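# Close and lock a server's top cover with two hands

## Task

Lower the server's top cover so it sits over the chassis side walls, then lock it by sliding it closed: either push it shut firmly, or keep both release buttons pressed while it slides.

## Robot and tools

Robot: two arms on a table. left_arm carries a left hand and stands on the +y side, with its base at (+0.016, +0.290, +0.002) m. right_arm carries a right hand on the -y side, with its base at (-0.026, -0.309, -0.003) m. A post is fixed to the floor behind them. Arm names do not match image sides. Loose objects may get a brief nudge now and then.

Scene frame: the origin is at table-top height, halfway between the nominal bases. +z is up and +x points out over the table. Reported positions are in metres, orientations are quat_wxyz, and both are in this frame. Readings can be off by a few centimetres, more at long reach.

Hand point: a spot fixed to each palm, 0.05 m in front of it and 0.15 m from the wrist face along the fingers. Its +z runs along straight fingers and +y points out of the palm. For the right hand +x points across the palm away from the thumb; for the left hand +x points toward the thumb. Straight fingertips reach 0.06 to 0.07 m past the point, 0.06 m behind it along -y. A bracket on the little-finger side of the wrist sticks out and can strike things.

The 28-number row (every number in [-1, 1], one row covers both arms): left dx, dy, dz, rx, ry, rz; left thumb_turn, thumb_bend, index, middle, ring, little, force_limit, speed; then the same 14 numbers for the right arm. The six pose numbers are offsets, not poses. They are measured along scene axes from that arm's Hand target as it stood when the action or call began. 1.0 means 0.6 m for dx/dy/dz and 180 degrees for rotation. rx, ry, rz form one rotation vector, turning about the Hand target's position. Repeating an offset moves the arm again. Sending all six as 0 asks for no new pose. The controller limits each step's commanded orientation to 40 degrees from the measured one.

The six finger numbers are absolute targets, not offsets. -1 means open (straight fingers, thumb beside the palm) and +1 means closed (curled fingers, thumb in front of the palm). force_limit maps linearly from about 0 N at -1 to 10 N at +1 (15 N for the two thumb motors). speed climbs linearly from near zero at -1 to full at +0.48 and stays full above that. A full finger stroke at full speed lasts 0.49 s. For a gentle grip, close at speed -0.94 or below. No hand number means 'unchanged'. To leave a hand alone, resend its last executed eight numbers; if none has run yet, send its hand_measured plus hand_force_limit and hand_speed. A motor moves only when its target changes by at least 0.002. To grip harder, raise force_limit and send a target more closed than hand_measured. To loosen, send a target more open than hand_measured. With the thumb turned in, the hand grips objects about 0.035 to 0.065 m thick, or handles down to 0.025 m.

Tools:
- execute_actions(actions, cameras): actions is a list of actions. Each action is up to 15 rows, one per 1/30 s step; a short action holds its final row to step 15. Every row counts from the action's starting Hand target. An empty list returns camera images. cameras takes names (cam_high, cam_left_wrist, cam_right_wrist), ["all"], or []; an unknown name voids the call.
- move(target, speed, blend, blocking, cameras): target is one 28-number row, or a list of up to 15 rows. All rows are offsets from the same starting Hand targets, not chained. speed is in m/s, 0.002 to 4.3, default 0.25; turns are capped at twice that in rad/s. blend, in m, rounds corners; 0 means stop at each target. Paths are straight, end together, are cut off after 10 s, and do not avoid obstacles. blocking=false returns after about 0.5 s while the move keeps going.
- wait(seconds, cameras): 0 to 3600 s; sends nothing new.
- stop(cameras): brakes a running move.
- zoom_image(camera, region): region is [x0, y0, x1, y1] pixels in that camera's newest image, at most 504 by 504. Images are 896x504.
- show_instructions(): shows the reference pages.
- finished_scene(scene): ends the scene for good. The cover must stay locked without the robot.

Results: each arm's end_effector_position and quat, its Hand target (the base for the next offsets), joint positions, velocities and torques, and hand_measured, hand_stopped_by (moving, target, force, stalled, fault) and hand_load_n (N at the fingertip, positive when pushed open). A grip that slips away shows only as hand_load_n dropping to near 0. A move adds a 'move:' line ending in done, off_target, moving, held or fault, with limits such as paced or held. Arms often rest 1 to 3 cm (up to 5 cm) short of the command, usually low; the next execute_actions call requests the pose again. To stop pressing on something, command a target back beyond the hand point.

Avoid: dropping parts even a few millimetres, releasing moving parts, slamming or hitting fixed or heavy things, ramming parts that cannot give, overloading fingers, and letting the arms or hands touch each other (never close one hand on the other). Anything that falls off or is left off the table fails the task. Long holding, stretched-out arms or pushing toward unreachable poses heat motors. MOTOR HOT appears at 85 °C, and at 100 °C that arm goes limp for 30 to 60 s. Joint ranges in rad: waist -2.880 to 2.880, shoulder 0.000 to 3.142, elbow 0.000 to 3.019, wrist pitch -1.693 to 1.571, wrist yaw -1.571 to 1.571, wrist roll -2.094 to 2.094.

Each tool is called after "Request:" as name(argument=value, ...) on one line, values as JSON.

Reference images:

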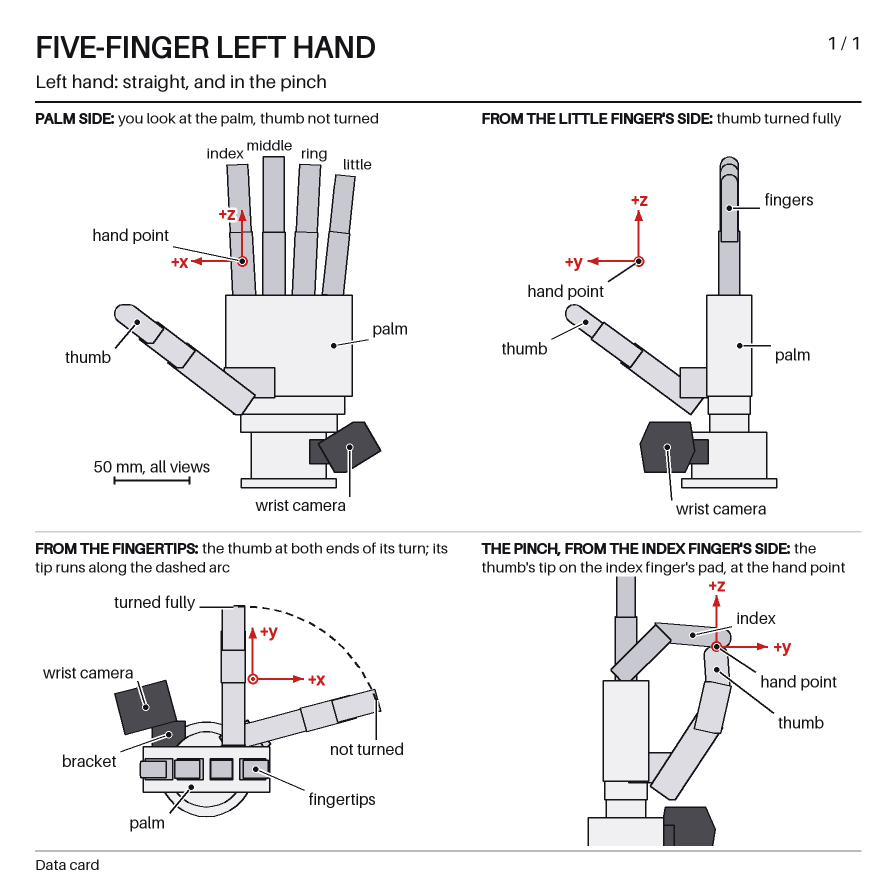

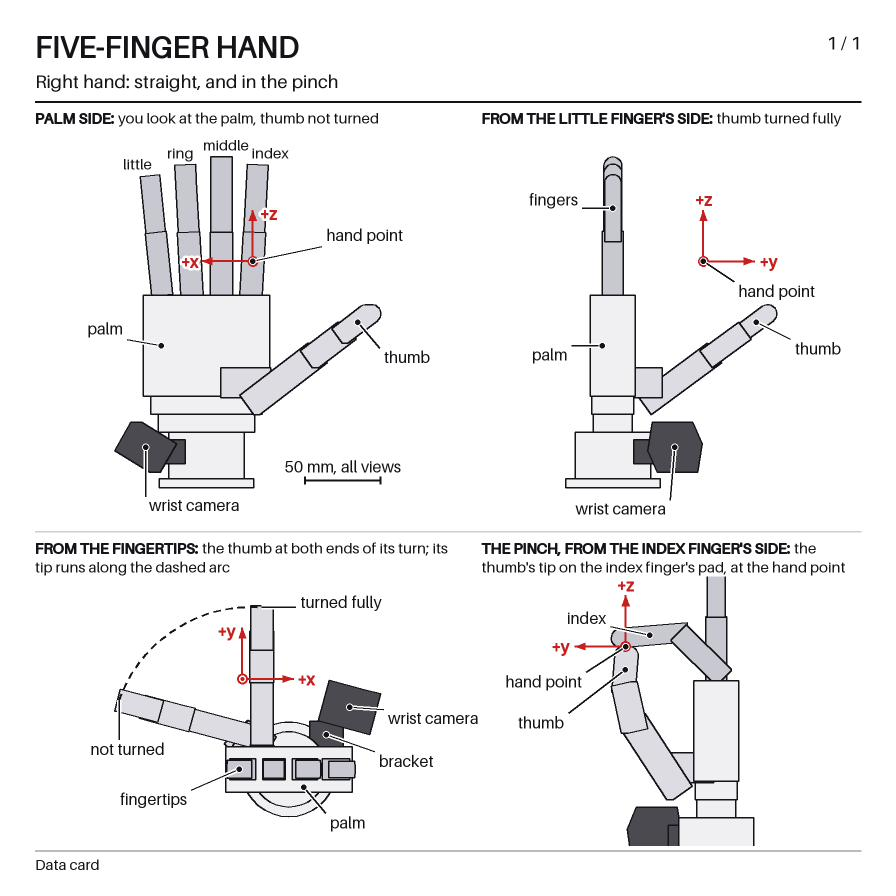

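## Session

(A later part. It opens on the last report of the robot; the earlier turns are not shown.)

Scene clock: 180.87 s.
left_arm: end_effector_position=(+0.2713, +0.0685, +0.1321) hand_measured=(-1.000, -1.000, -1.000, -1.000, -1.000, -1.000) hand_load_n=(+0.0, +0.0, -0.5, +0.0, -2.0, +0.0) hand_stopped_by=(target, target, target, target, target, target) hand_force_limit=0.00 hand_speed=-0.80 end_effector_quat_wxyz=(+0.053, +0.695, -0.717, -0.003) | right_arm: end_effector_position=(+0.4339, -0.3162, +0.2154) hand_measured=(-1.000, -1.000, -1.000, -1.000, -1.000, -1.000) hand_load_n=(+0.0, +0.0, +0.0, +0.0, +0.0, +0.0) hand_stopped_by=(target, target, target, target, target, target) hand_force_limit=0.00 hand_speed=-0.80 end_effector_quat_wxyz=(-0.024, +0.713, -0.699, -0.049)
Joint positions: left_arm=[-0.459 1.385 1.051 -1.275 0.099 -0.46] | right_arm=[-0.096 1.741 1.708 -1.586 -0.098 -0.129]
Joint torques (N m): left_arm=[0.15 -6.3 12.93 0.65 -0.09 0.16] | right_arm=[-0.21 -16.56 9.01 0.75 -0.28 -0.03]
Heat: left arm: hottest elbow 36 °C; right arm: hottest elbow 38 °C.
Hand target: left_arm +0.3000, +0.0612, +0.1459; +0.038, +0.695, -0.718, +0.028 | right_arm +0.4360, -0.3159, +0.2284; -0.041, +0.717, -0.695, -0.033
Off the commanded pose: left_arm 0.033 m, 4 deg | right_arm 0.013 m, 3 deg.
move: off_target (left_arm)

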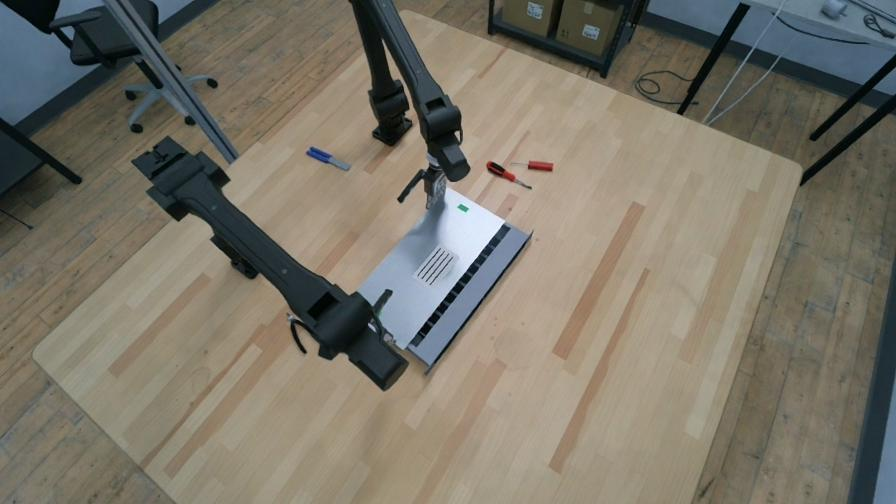

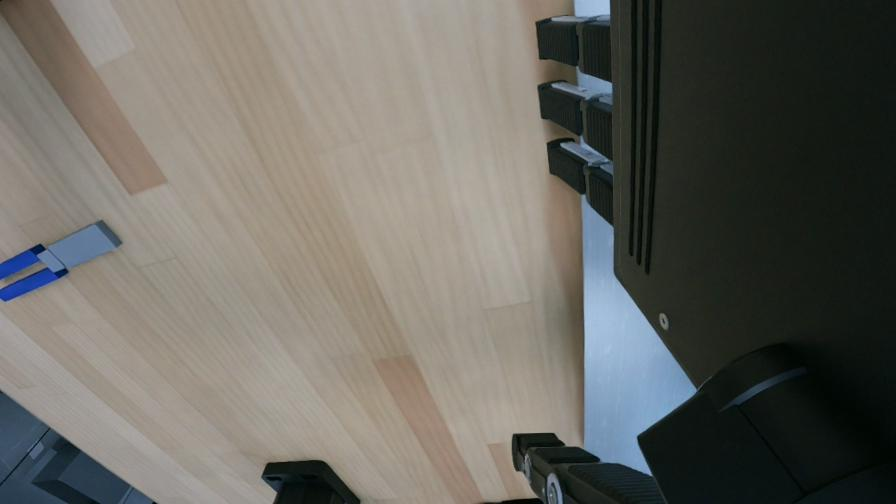

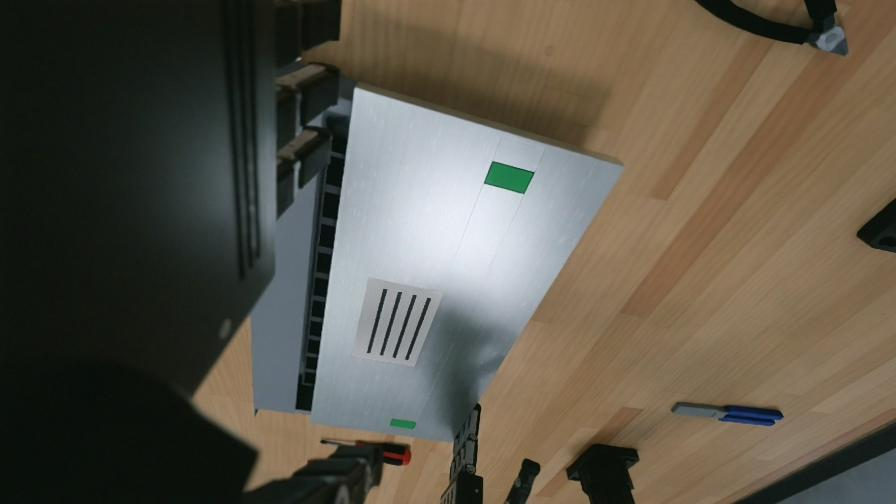

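Request:
move(target=[[-0.09,0,0,0,0,0,-1,-1,-1,-1,-1,-1,0,-0.8,0,0,0,0,0,0,-1,-1,-1,-1,-1,-1,0,-0.8],[-0.09,0,0.18,0,0,0,-1,-1,-1,-1,-1,-1,0,-0.8,0,0,0,0,0,0,-1,-1,-1,-1,-1,-1,0,-0.8],[0.18,0.17,0.18,0,0,0,-1,-1,-1,-1,-1,-1,0,-0.8,0,0,0,0,0,0,-1,-1,-1,-1,-1,-1,0,-0.8]], speed=[0.05,0.12,0.15], blend=0.01, cameras=["all"])

Request:
zoom_image(camera="cam_left_wrist", region=[340, 40, 600, 180])

Scene clock: 194.83 s.
left_arm: end_effector_position=(+0.3960, +0.1644, +0.2390) hand_measured=(-1.000, -1.000, -1.000, -1.000, -1.000, -1.000) hand_load_n=(+0.0, +0.0, +0.0, +0.0, +0.0, +0.0) hand_stopped_by=(target, target, target, target, target, target) hand_force_limit=0.00 hand_speed=-0.80 end_effector_quat_wxyz=(+0.048, +0.699, -0.714, +0.010) | right_arm: end_effector_position=(+0.4339, -0.3162, +0.2154) hand_measured=(-1.000, -1.000, -1.000, -1.000, -1.000, -1.000) hand_load_n=(+0.0, +0.0, +0.0, +0.0, +0.0, +0.0) hand_stopped_by=(target, target, target, target, target, target) hand_force_limit=0.00 hand_speed=-0.80 end_effector_quat_wxyz=(-0.024, +0.713, -0.699, -0.049)
Joint positions: left_arm=[-0.14 1.543 1.51 -1.577 0.09 -0.152] | right_arm=[-0.096 1.741 1.708 -1.586 -0.098 -0.129]
Joint torques (N m): left_arm=[-0.56 -9.58 12.52 -0.39 0.22 0.17] | right_arm=[-0.21 -16.5 9.05 0.75 -0.28 -0.04]
Heat: left arm: hottest elbow 36 °C; right arm: hottest shoulder 37 °C.
Hand target: left_arm +0.4080, +0.1632, +0.2539; +0.038, +0.695, -0.718, +0.028 | right_arm +0.4360, -0.3159, +0.2284; -0.041, +0.717, -0.695, -0.033
Off the commanded pose: left_arm 0.019 m, 2 deg | right_arm 0.013 m, 3 deg.
move: off_target (left_arm)

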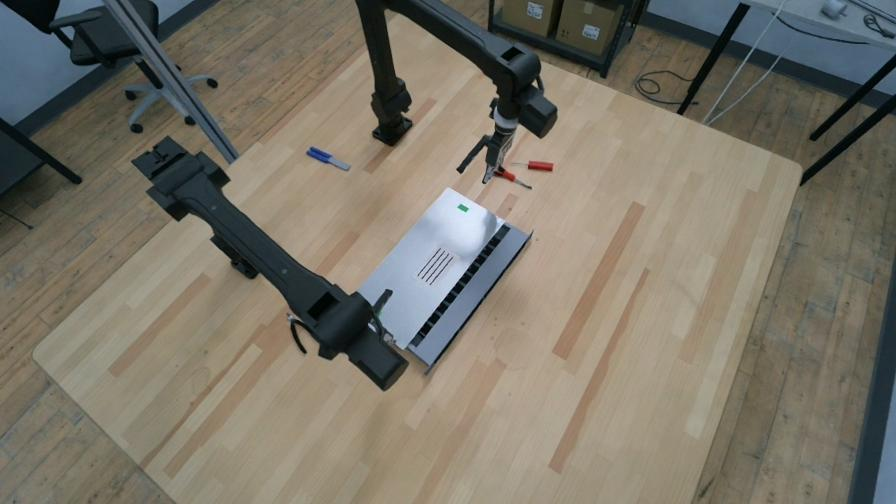

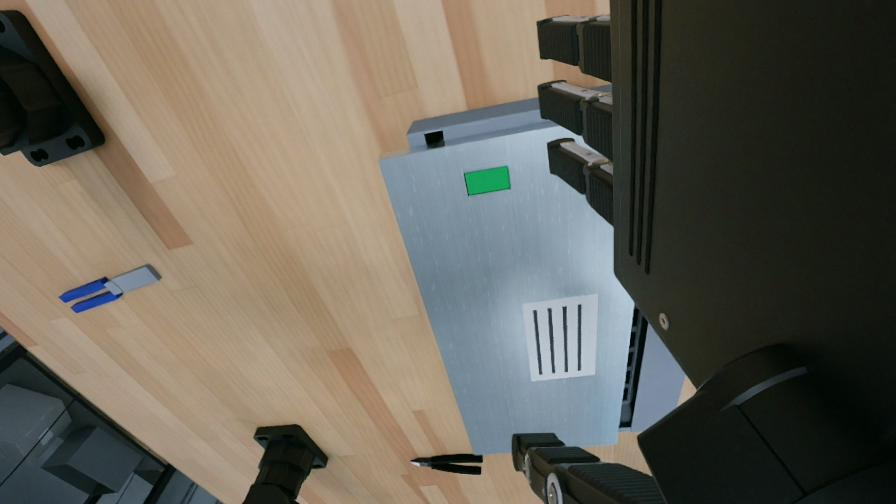

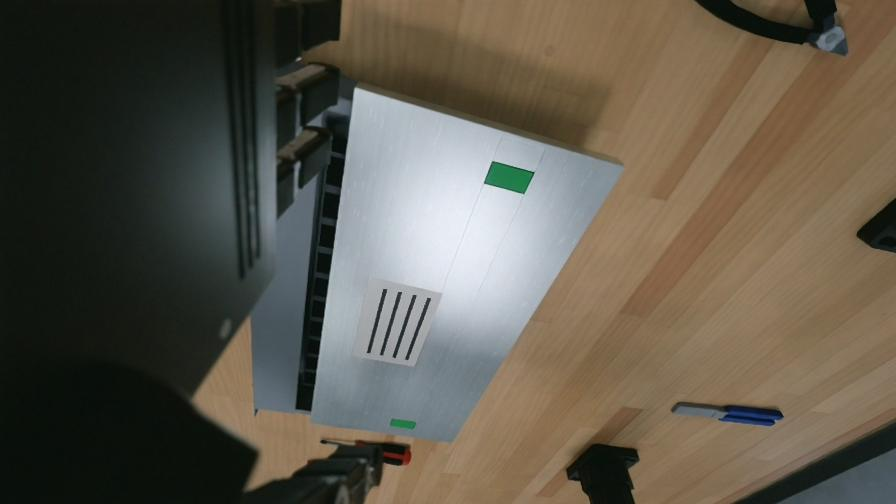

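Scaled by 1.938.

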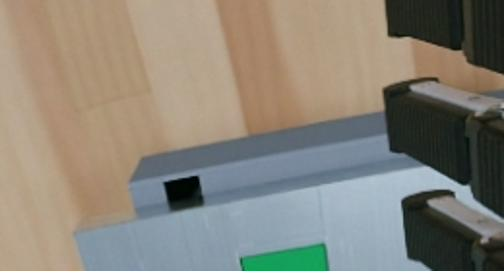

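Request:
move(target=[[0,0,0,0,0,0,-1,-1,-1,-1,-1,-1,0,-0.8,0,0.03,-0.09,0,0,-0.48,-1,-1,-1,-1,-1,-1,0,-0.8],[0,0,0,0,0,0,-1,-1,-1,-1,-1,-1,0,-0.8,0.01,0.08,-0.19,0,0,-0.48,-1,-1,-1,-1,-1,-1,0,-0.8]], speed=[0.2,0.08], cameras=["cam_right_wrist","cam_high"])

Scene clock: 210.10 s.
left_arm: end_effector_position=(+0.3960, +0.1644, +0.2390) hand_measured=(-1.000, -1.000, -1.000, -1.000, -1.000, -1.000) hand_load_n=(+0.0, +0.0, +0.0, +0.0, +0.0, +0.0) hand_stopped_by=(target, target, target, target, target, target) hand_force_limit=0.00 hand_speed=-0.80 end_effector_quat_wxyz=(+0.048, +0.699, -0.714, +0.010) | right_arm: end_effector_position=(+0.4349, -0.2719, +0.1103) hand_measured=(-1.000, -1.000, -1.000, -1.000, -1.000, -1.000) hand_load_n=(+0.0, +0.0, +0.0, +0.0, +0.0, +0.0) hand_stopped_by=(target, target, target, target, target, target) hand_force_limit=0.00 hand_speed=-0.80 end_effector_quat_wxyz=(+0.040, -0.049, +0.998, -0.004)
Joint positions: left_arm=[-0.14 1.543 1.51 -1.577 0.09 -0.152] | right_arm=[-0.048 1.488 1.127 -1.129 0 1.416]
Joint torques (N m): left_arm=[-0.5 -9.41 12.51 -0.42 0.23 0.15] | right_arm=[1.32 -10.64 8.88 1.14 0.01 0.13]
Heat: left arm: hottest elbow 36 °C; right arm: hottest elbow 37 °C.
Hand target: left_arm +0.4080, +0.1632, +0.2539; +0.038, +0.695, -0.718, +0.028 | right_arm +0.4420, -0.2679, +0.1144; +0.052, -0.047, +0.998, -0.004
Off the commanded pose: left_arm 0.019 m, 2 deg | right_arm 0.009 m, 1 deg.
move: done
Images, in order (width x height): cam_high 896x504, cam_right_wrist 896x504.

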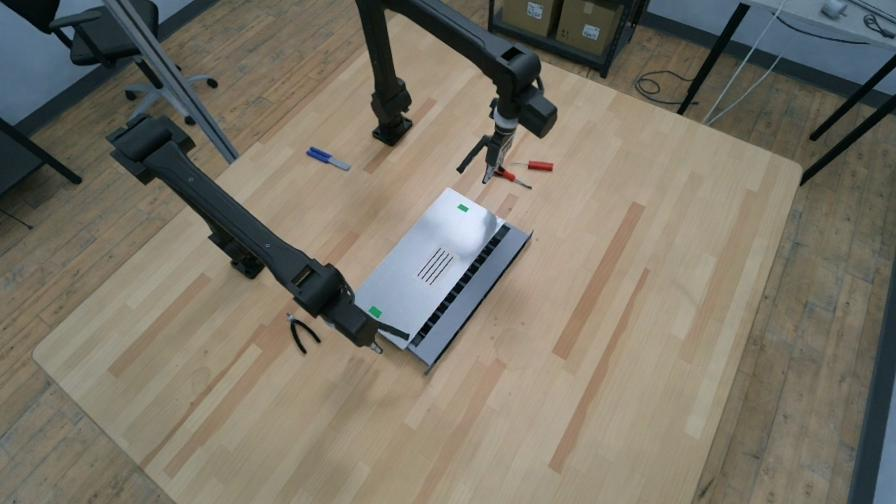

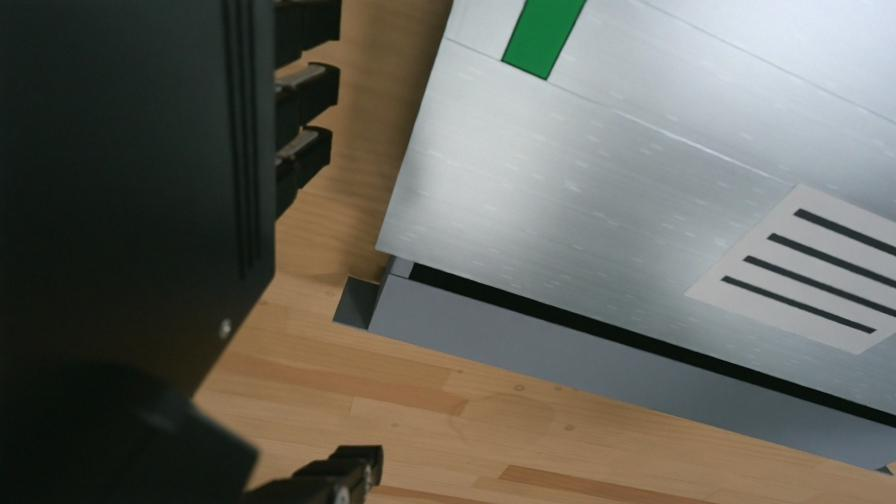

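Request:
zoom_image(camera="cam_right_wrist", region=[320, 200, 520, 340])

Scaled by 2.520.

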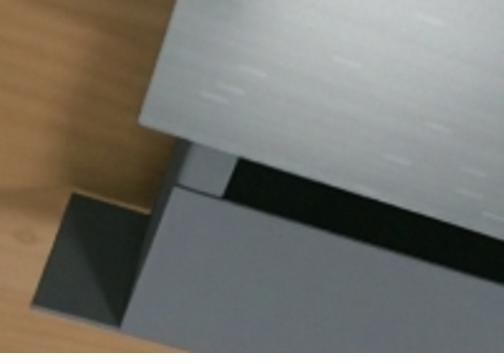

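Request:
move(target=[[0,0,0,0,0,0,-1,-1,-1,-1,-1,-1,0,-0.8,0,0,-0.028,0,0,-0.015,-1,-1,-1,-1,-1,-1,0,-0.8],[0,0,0,0,0,0,-1,-1,-1,-1,-1,-1,0,-0.8,0,0.055,-0.028,0,0,-0.015,-1,-1,-1,-1,-1,-1,0,-0.8]], speed=[0.05,0.04], cameras=["cam_right_wrist","cam_high"])

Request:
zoom_image(camera="cam_right_wrist", region=[260, 130, 500, 340])

Scene clock: 214.93 s.
left_arm: end_effector_position=(+0.3960, +0.1644, +0.2390) hand_measured=(-1.000, -1.000, -1.000, -1.000, -1.000, -1.000) hand_load_n=(+0.0, +0.0, +0.0, +0.0, -0.5, +0.0) hand_stopped_by=(target, target, target, target, target, target) hand_force_limit=0.00 hand_speed=-0.80 end_effector_quat_wxyz=(+0.048, +0.699, -0.714, +0.010) | right_arm: end_effector_position=(+0.4367, -0.2408, +0.0961) hand_measured=(-1.000, -1.000, -1.000, -1.000, -1.000, -1.000) hand_load_n=(+0.0, +0.0, +0.0, +0.0, +0.0, +0.0) hand_stopped_by=(target, target, target, target, target, target) hand_force_limit=0.00 hand_speed=-0.80 end_effector_quat_wxyz=(+0.043, -0.021, +0.999, -0.007)
Joint positions: left_arm=[-0.14 1.543 1.51 -1.577 0.09 -0.152] | right_arm=[0.033 1.492 1.091 -1.083 0.015 1.551]
Joint torques (N m): left_arm=[-0.67 -9.76 12.52 -0.43 0.22 0.17] | right_arm=[0.73 -10.46 8.57 1.1 -0.1 0.13]
Heat: left arm: hottest elbow 36 °C; right arm: hottest elbow 37 °C.
Hand target: left_arm +0.4080, +0.1632, +0.2539; +0.038, +0.695, -0.718, +0.028 | right_arm +0.4420, -0.2349, +0.0976; +0.052, -0.024, +0.998, -0.005
Off the commanded pose: left_arm 0.019 m, 2 deg | right_arm 0.008 m, 1 deg.
move: done
Images, in order (width x height): cam_high 896x504, cam_right_wrist 896x504.

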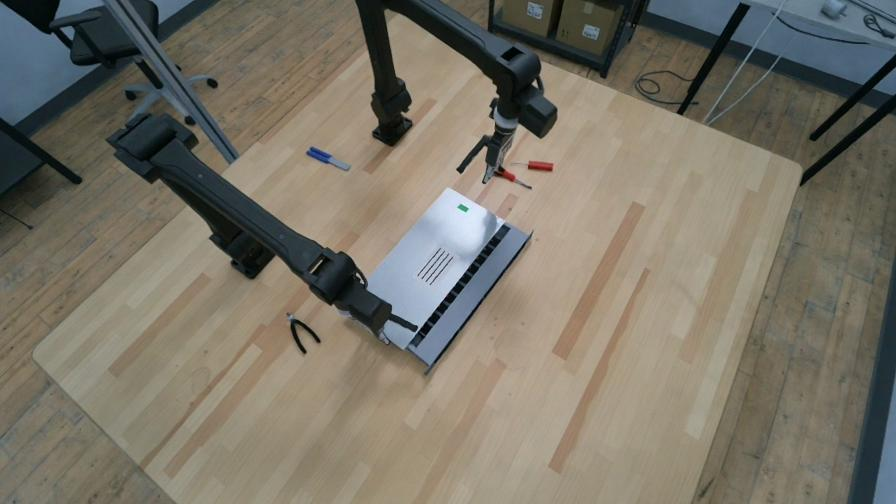

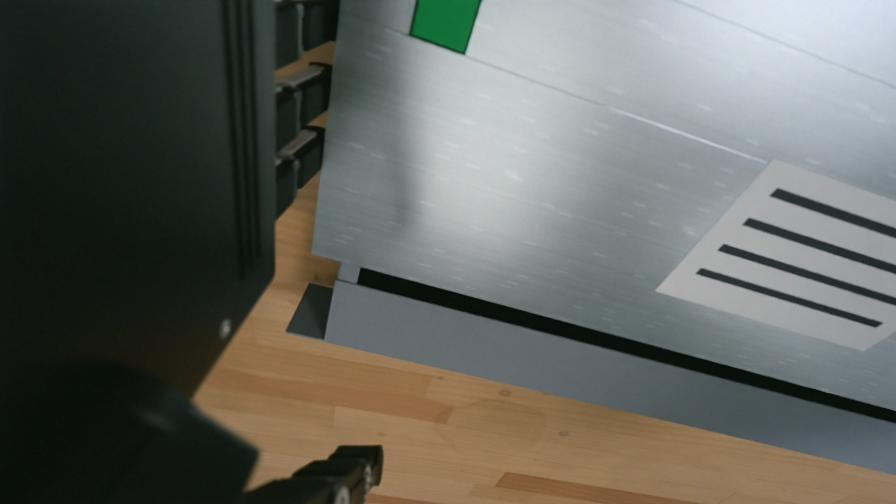

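Scaled by 2.100.

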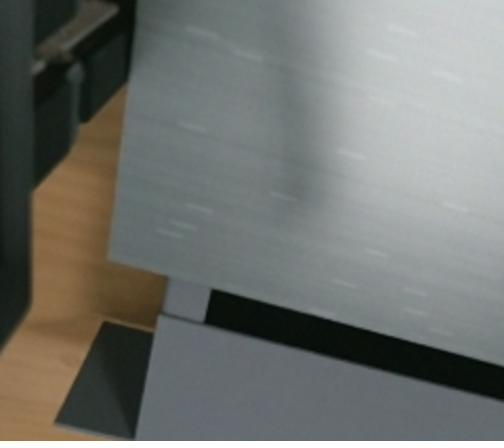

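Request:
move(target=[0,0,0,0,0,0,-1,-1,-1,-1,-1,-1,0,-0.8,0,0.035,0,0,0,-0.005,-1,-1,-1,-1,-1,-1,0,-0.8], speed=0.04, cameras=["cam_right_wrist","cam_high"])

Request:
zoom_image(camera="cam_right_wrist", region=[260, 130, 500, 340])

Scene clock: 217.20 s.
left_arm: end_effector_position=(+0.3960, +0.1644, +0.2390) hand_measured=(-1.000, -1.000, -1.000, -1.000, -1.000, -1.000) hand_load_n=(+0.0, +0.0, +0.0, +0.0, +0.0, +0.0) hand_stopped_by=(target, target, target, target, target, target) hand_force_limit=0.00 hand_speed=-0.80 end_effector_quat_wxyz=(+0.048, +0.699, -0.714, +0.010) | right_arm: end_effector_position=(+0.4404, -0.2383, +0.0950) hand_measured=(-1.000, -1.000, -1.000, -1.000, -1.000, -1.000) hand_load_n=(+0.0, +0.0, +0.5, +0.0, +0.0, +0.0) hand_stopped_by=(target, target, target, target, target, target) hand_force_limit=0.00 hand_speed=-0.80 end_effector_quat_wxyz=(+0.045, +0.008, +0.999, -0.020)
Joint positions: left_arm=[-0.14 1.543 1.51 -1.577 0.09 -0.152] | right_arm=[0.056 1.492 1.091 -1.083 0.044 1.632]
Joint torques (N m): left_arm=[-0.62 -9.88 12.48 -0.39 0.25 0.18] | right_arm=[3.37 -10.46 8.58 1.06 -0.99 0]
Heat: left arm: hottest elbow 36 °C; right arm: hottest elbow 37 °C.
Hand target: left_arm +0.4080, +0.1632, +0.2539; +0.038, +0.695, -0.718, +0.028 | right_arm +0.4420, -0.2139, +0.0976; +0.052, -0.016, +0.999, -0.006
Off the commanded pose: left_arm 0.019 m, 2 deg | right_arm 0.025 m, 3 deg.
move: off_target (right_arm)
Images, in order (width x height): cam_high 896x504, cam_right_wrist 896x504.

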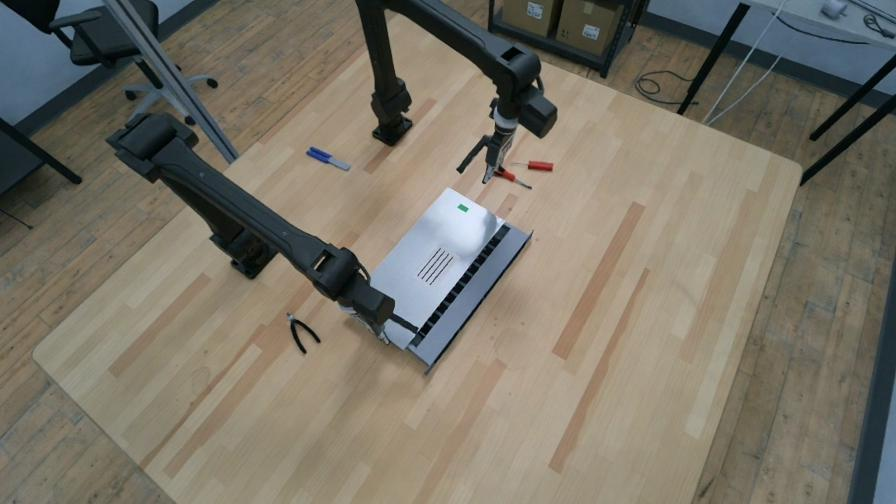

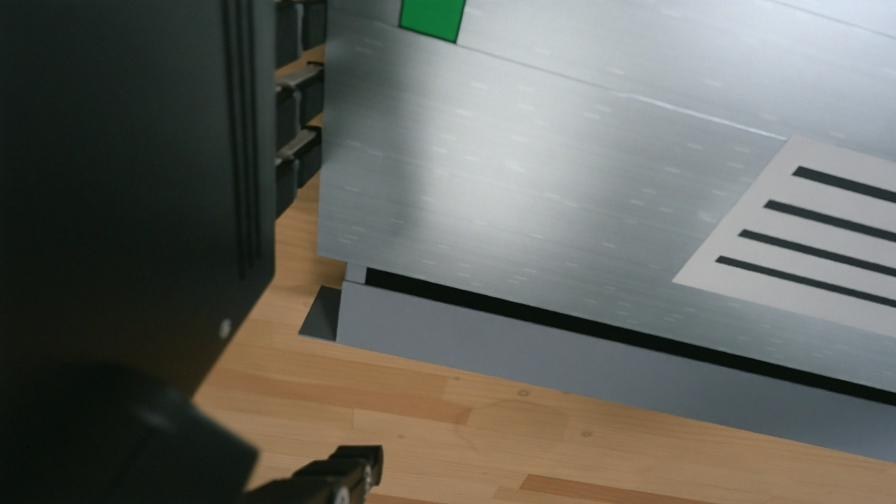

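Scaled by 2.100.

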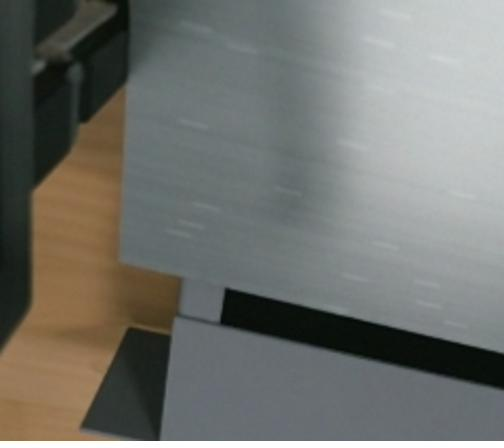

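Request:
move(target=[-0.06,0.06,-0.06,0,0,0.54,-1,-1,-1,-1,-1,-1,0,-0.8,0,-0.05,0,0,0,0.01,-1,-1,-1,-1,-1,-1,0,-0.8], speed=0.2, cameras=["all"])

Scene clock: 241.07 s.
left_arm: end_effector_position=(+0.3671, +0.1990, +0.2079) hand_measured=(-1.000, -1.000, -1.000, -1.000, -1.000, -1.000) hand_load_n=(+0.0, +0.0, +0.0, +0.0, +0.0, +0.0) hand_stopped_by=(target, target, target, target, target, target) hand_force_limit=0.00 hand_speed=-0.80 end_effector_quat_wxyz=(+0.004, +0.999, +0.041, +0.027) | right_arm: end_effector_position=(+0.4364, -0.2435, +0.0961) hand_measured=(-1.000, -1.000, -1.000, -1.000, -1.000, -1.000) hand_load_n=(+0.0, +0.0, +0.0, +0.0, +0.0, +0.0) hand_stopped_by=(target, target, target, target, target, target) hand_force_limit=0.00 hand_speed=-0.80 end_effector_quat_wxyz=(+0.044, -0.028, +0.999, -0.007)
Joint positions: left_arm=[-0.068 1.131 1.05 -1.436 0.001 -1.756] | right_arm=[0.025 1.492 1.091 -1.082 0.014 1.531]
Joint torques (N m): left_arm=[-1.03 -5.95 8.95 0.72 -0.06 -0.04] | right_arm=[-0.5 -10.29 8.73 1.11 -0.18 -0.03]
Heat: left arm: hottest elbow 36 °C; right arm: hottest elbow 36 °C.
Hand target: left_arm +0.3720, +0.1992, +0.2179; +0.004, +0.998, +0.046, +0.047 | right_arm +0.4420, -0.2439, +0.0976; +0.052, -0.031, +0.998, -0.005
Off the commanded pose: left_arm 0.011 m, 2 deg | right_arm 0.006 m, 1 deg.
move: off_target (left_arm)

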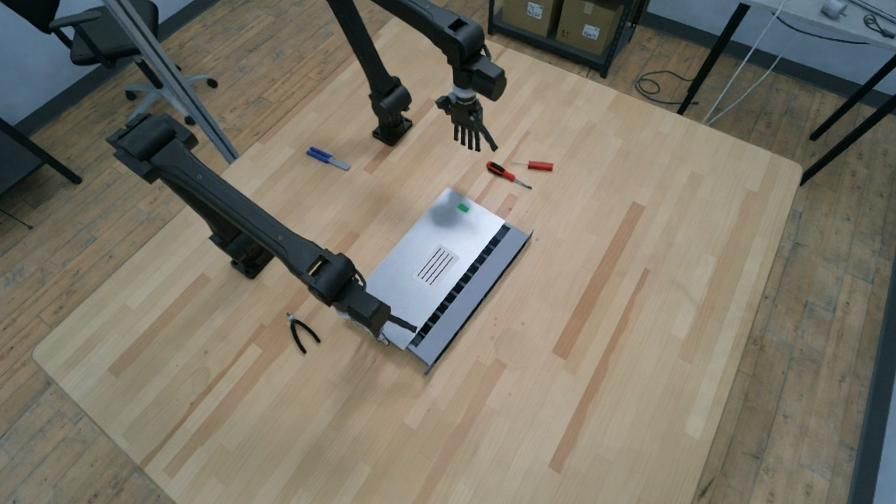

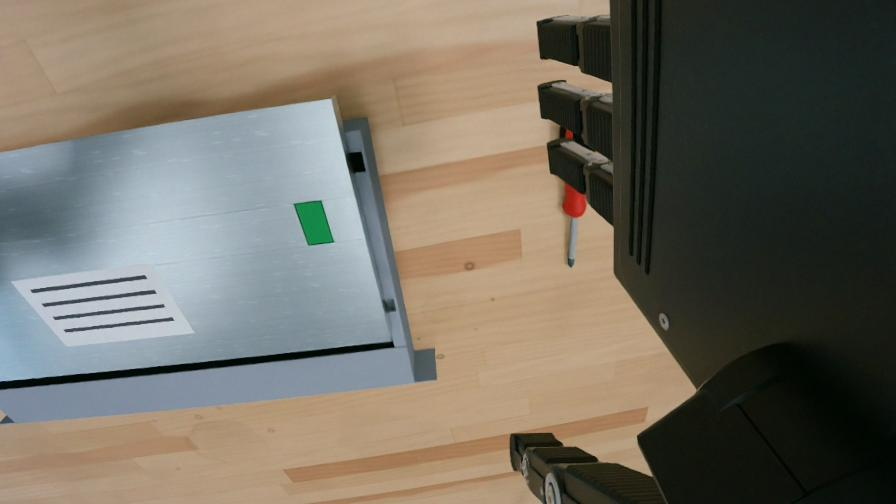

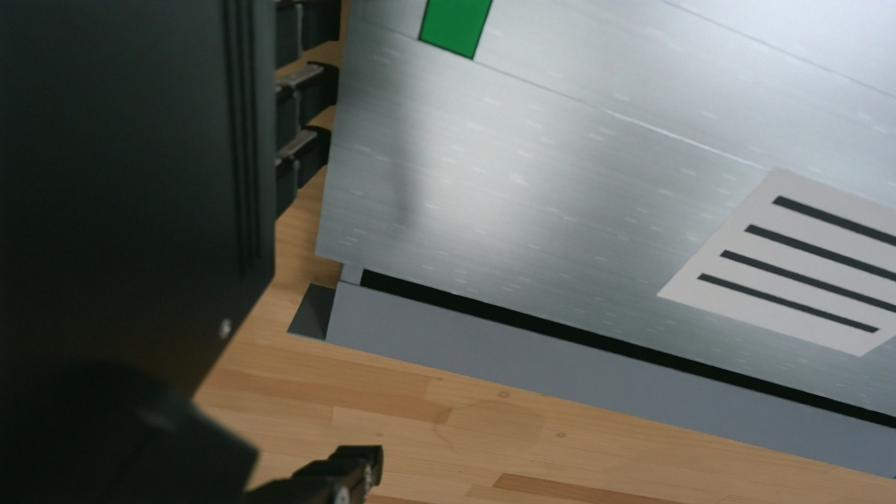

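Request:
zoom_image(camera="cam_left_wrist", region=[290, 80, 440, 240])

Request:
zoom_image(camera="cam_left_wrist", region=[320, 260, 450, 400])

Scaled by 3.150.

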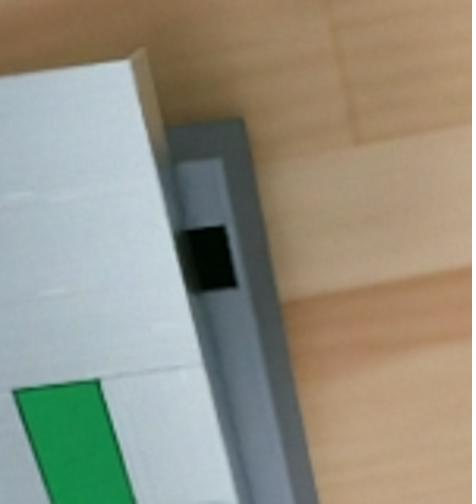

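Scaled by 3.600.

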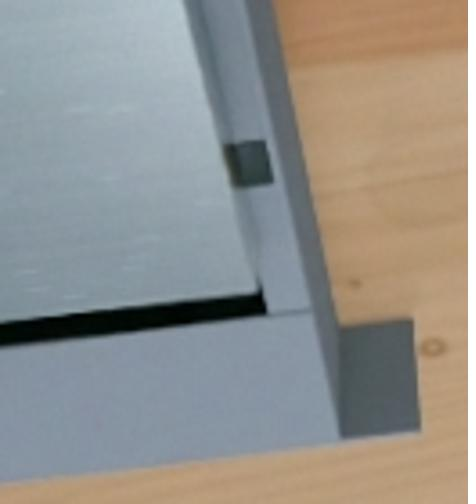

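Request:
zoom_image(camera="cam_left_wrist", region=[325, 90, 385, 150])

Request:
zoom_image(camera="cam_left_wrist", region=[335, 140, 395, 200])

Request:
zoom_image(camera="cam_left_wrist", region=[365, 290, 425, 350])

Scaled by 8.400.

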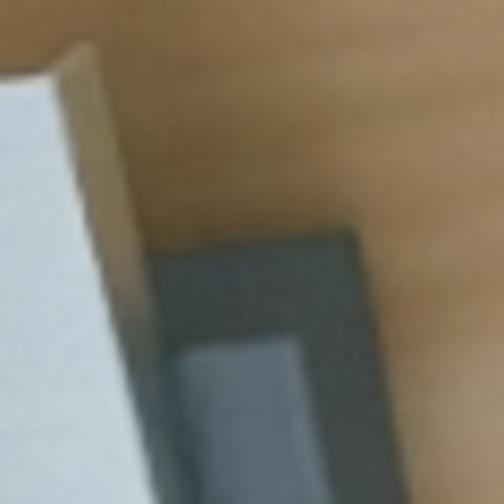

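Scaled by 8.400.

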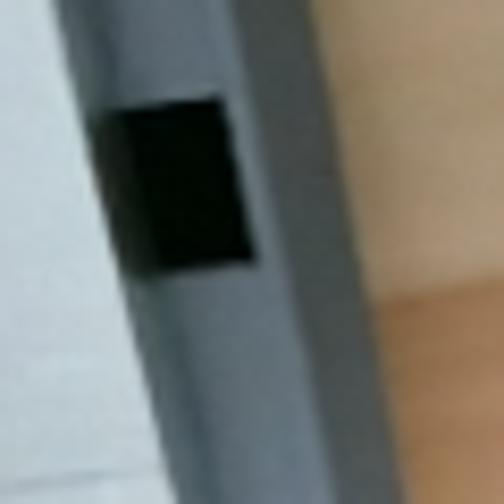

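Scaled by 8.400.

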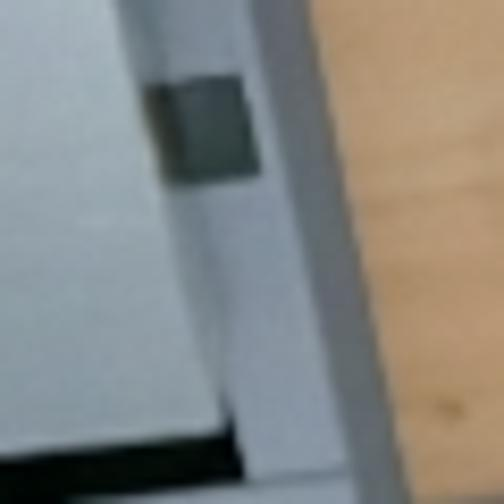

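Request:
execute_actions(actions=[], cameras=["all"])

Scene clock: 251.03 s.
left_arm: end_effector_position=(+0.3671, +0.1990, +0.2079) hand_measured=(-1.000, -1.000, -1.000, -1.000, -1.000, -1.000) hand_load_n=(+0.0, +0.0, +0.0, +0.0, +0.0, +0.0) hand_stopped_by=(target, target, target, target, target, target) hand_force_limit=0.00 hand_speed=-0.80 end_effector_quat_wxyz=(+0.004, +0.999, +0.041, +0.027) | right_arm: end_effector_position=(+0.4364, -0.2435, +0.0961) hand_measured=(-1.000, -1.000, -1.000, -1.000, -1.000, -1.000) hand_load_n=(+0.0, +0.0, +0.0, -0.5, +0.0, +0.0) hand_stopped_by=(target, target, target, target, target, target) hand_force_limit=0.00 hand_speed=-0.80 end_effector_quat_wxyz=(+0.044, -0.028, +0.999, -0.007)
Joint positions: left_arm=[-0.068 1.131 1.05 -1.436 0.001 -1.756] | right_arm=[0.025 1.492 1.091 -1.082 0.014 1.531]
Joint velocities: within noise
Joint torques (N m): left_arm=[-0.79 -5.89 8.99 0.73 -0.08 -0.02] | right_arm=[-0.56 -10.29 8.75 1.11 -0.18 -0.04]
Heat: left arm: hottest elbow 35 °C; right arm: hottest elbow 36 °C.
Hand target: left_arm +0.3720, +0.1992, +0.2179; +0.004, +0.998, +0.046, +0.047 | right_arm +0.4420, -0.2439, +0.0976; +0.052, -0.031, +0.998, -0.005
Off the commanded pose: left_arm 0.011 m, 2 deg | right_arm 0.006 m, 1 deg.

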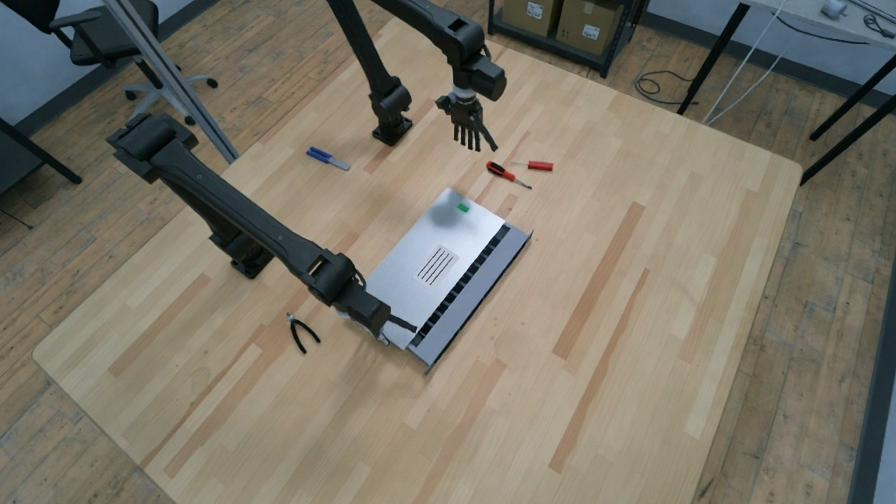

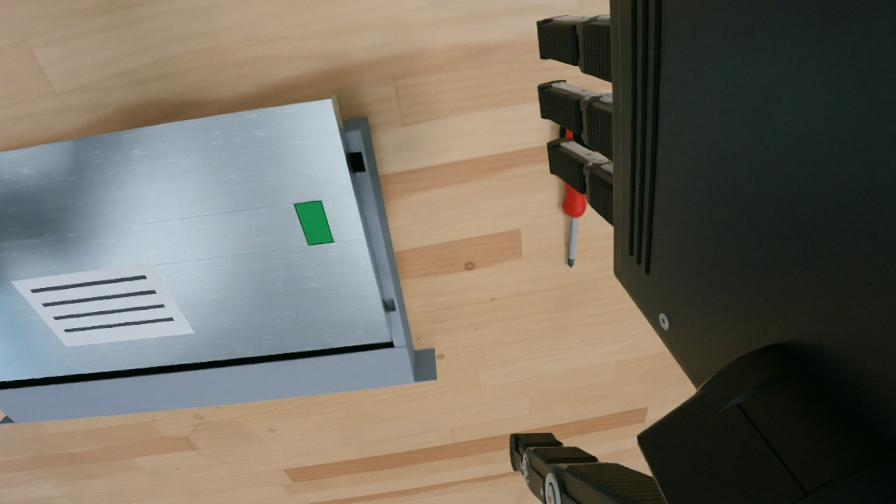

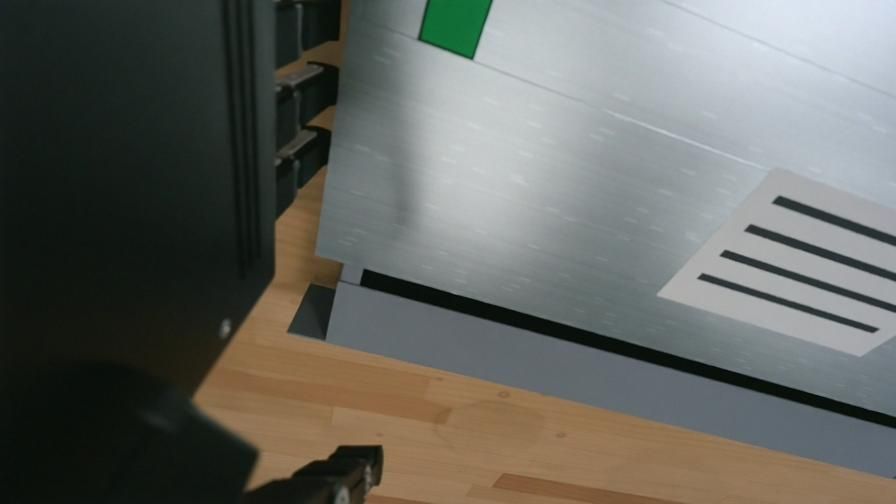

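Request:
zoom_image(camera="cam_left_wrist", region=[280, 80, 450, 230])

Request:
zoom_image(camera="cam_left_wrist", region=[330, 240, 450, 400])

Request:
zoom_image(camera="cam_right_wrist", region=[280, 180, 450, 350])

Scaled by 2.965.

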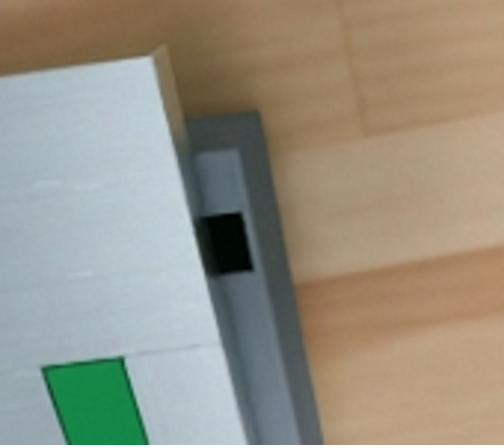

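Scaled by 3.150.

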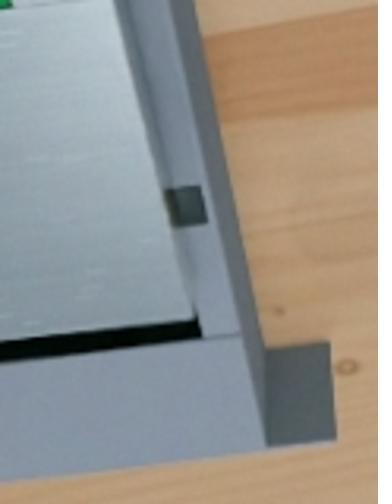

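Scaled by 2.965.

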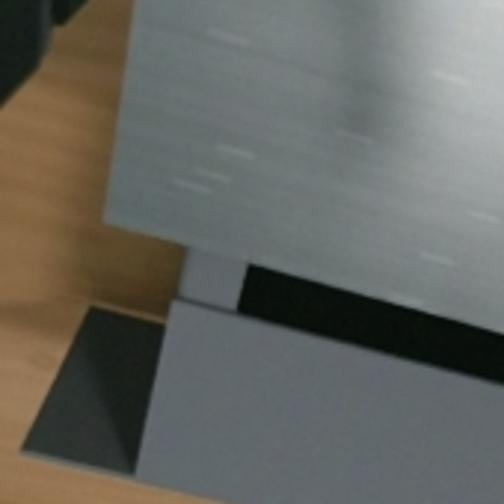

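Request:
move(target=[[0.10,-0.232,0.01,0,0,0,-1,-1,-1,-1,-1,-1,0,-0.8,0,0,0,0,0,0,-1,-1,-1,-1,-1,-1,0,-0.8],[0.10,-0.232,-0.07,0,0,0,-1,-1,-1,-1,-1,-1,0,-0.8,0,0,0,0,0,0,-1,-1,-1,-1,-1,-1,0,-0.8]], speed=[0.2,0.06], cameras=["cam_left_wrist","cam_high"])

Scene clock: 258.23 s.
left_arm: end_effector_position=(+0.4232, +0.0598, +0.1738) hand_measured=(-1.000, -1.000, -1.000, -1.000, -1.000, -1.000) hand_load_n=(+0.0, +0.0, +0.0, +0.0, +0.0, +0.0) hand_stopped_by=(target, target, target, target, target, target) hand_force_limit=0.00 hand_speed=-0.80 end_effector_quat_wxyz=(+0.003, +0.999, +0.037, +0.037) | right_arm: end_effector_position=(+0.4364, -0.2435, +0.0961) hand_measured=(-1.000, -1.000, -1.000, -1.000, -1.000, -1.000) hand_load_n=(+0.0, +0.0, +0.0, +0.0, +0.0, +0.0) hand_stopped_by=(target, target, target, target, target, target) hand_force_limit=0.00 hand_speed=-0.80 end_effector_quat_wxyz=(+0.044, -0.028, +0.999, -0.007)
Joint positions: left_arm=[-0.411 1.382 1.174 -1.293 -0.03 -2.089] | right_arm=[0.025 1.492 1.091 -1.082 0.014 1.531]
Joint torques (N m): left_arm=[-0.56 -7.3 8.99 0.83 -0.11 -0.03] | right_arm=[-0.56 -10.34 8.76 1.09 -0.18 -0.04]
Heat: left arm: hottest elbow 35 °C; right arm: hottest elbow 36 °C.
Hand target: left_arm +0.4320, +0.0600, +0.1759; +0.004, +0.998, +0.046, +0.047 | right_arm +0.4420, -0.2439, +0.0976; +0.052, -0.031, +0.998, -0.005
Off the commanded pose: left_arm 0.009 m, 2 deg | right_arm 0.006 m, 1 deg.
joint sent to its limit (left arm) — joint 6 (wrist roll), lower limit. The joint targets are off in position, not in orientation.
move: done
Images, in order (width x height): cam_high 896x504, cam_left_wrist 896x504.

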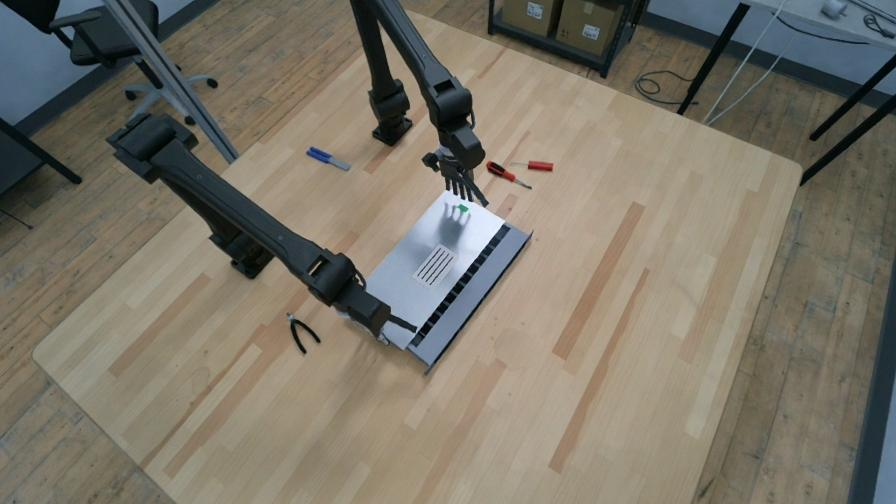

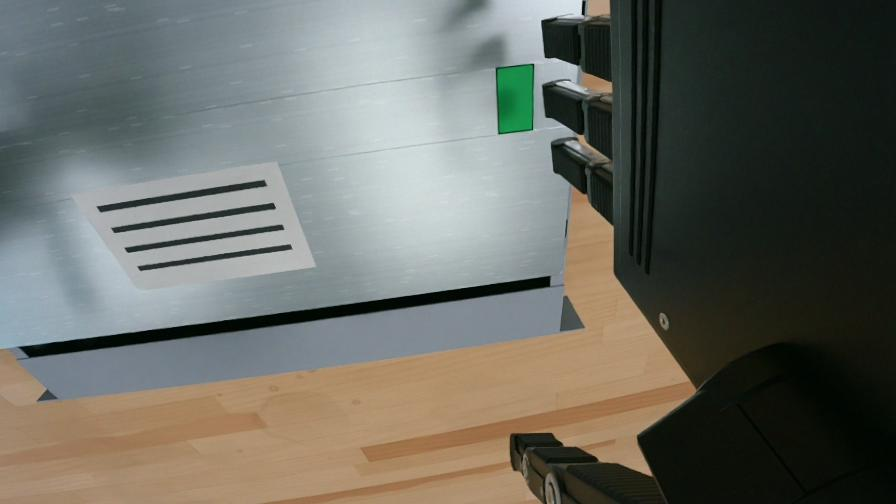

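Request:
zoom_image(camera="cam_left_wrist", region=[500, 130, 620, 340])

Request:
zoom_image(camera="cam_left_wrist", region=[480, 0, 620, 100])

Scaled by 2.400.

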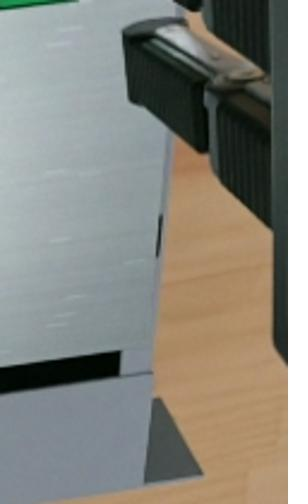

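Scaled by 3.600.

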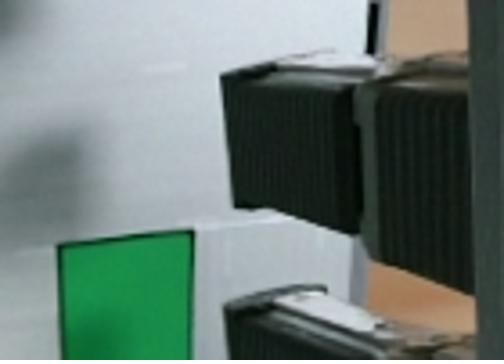

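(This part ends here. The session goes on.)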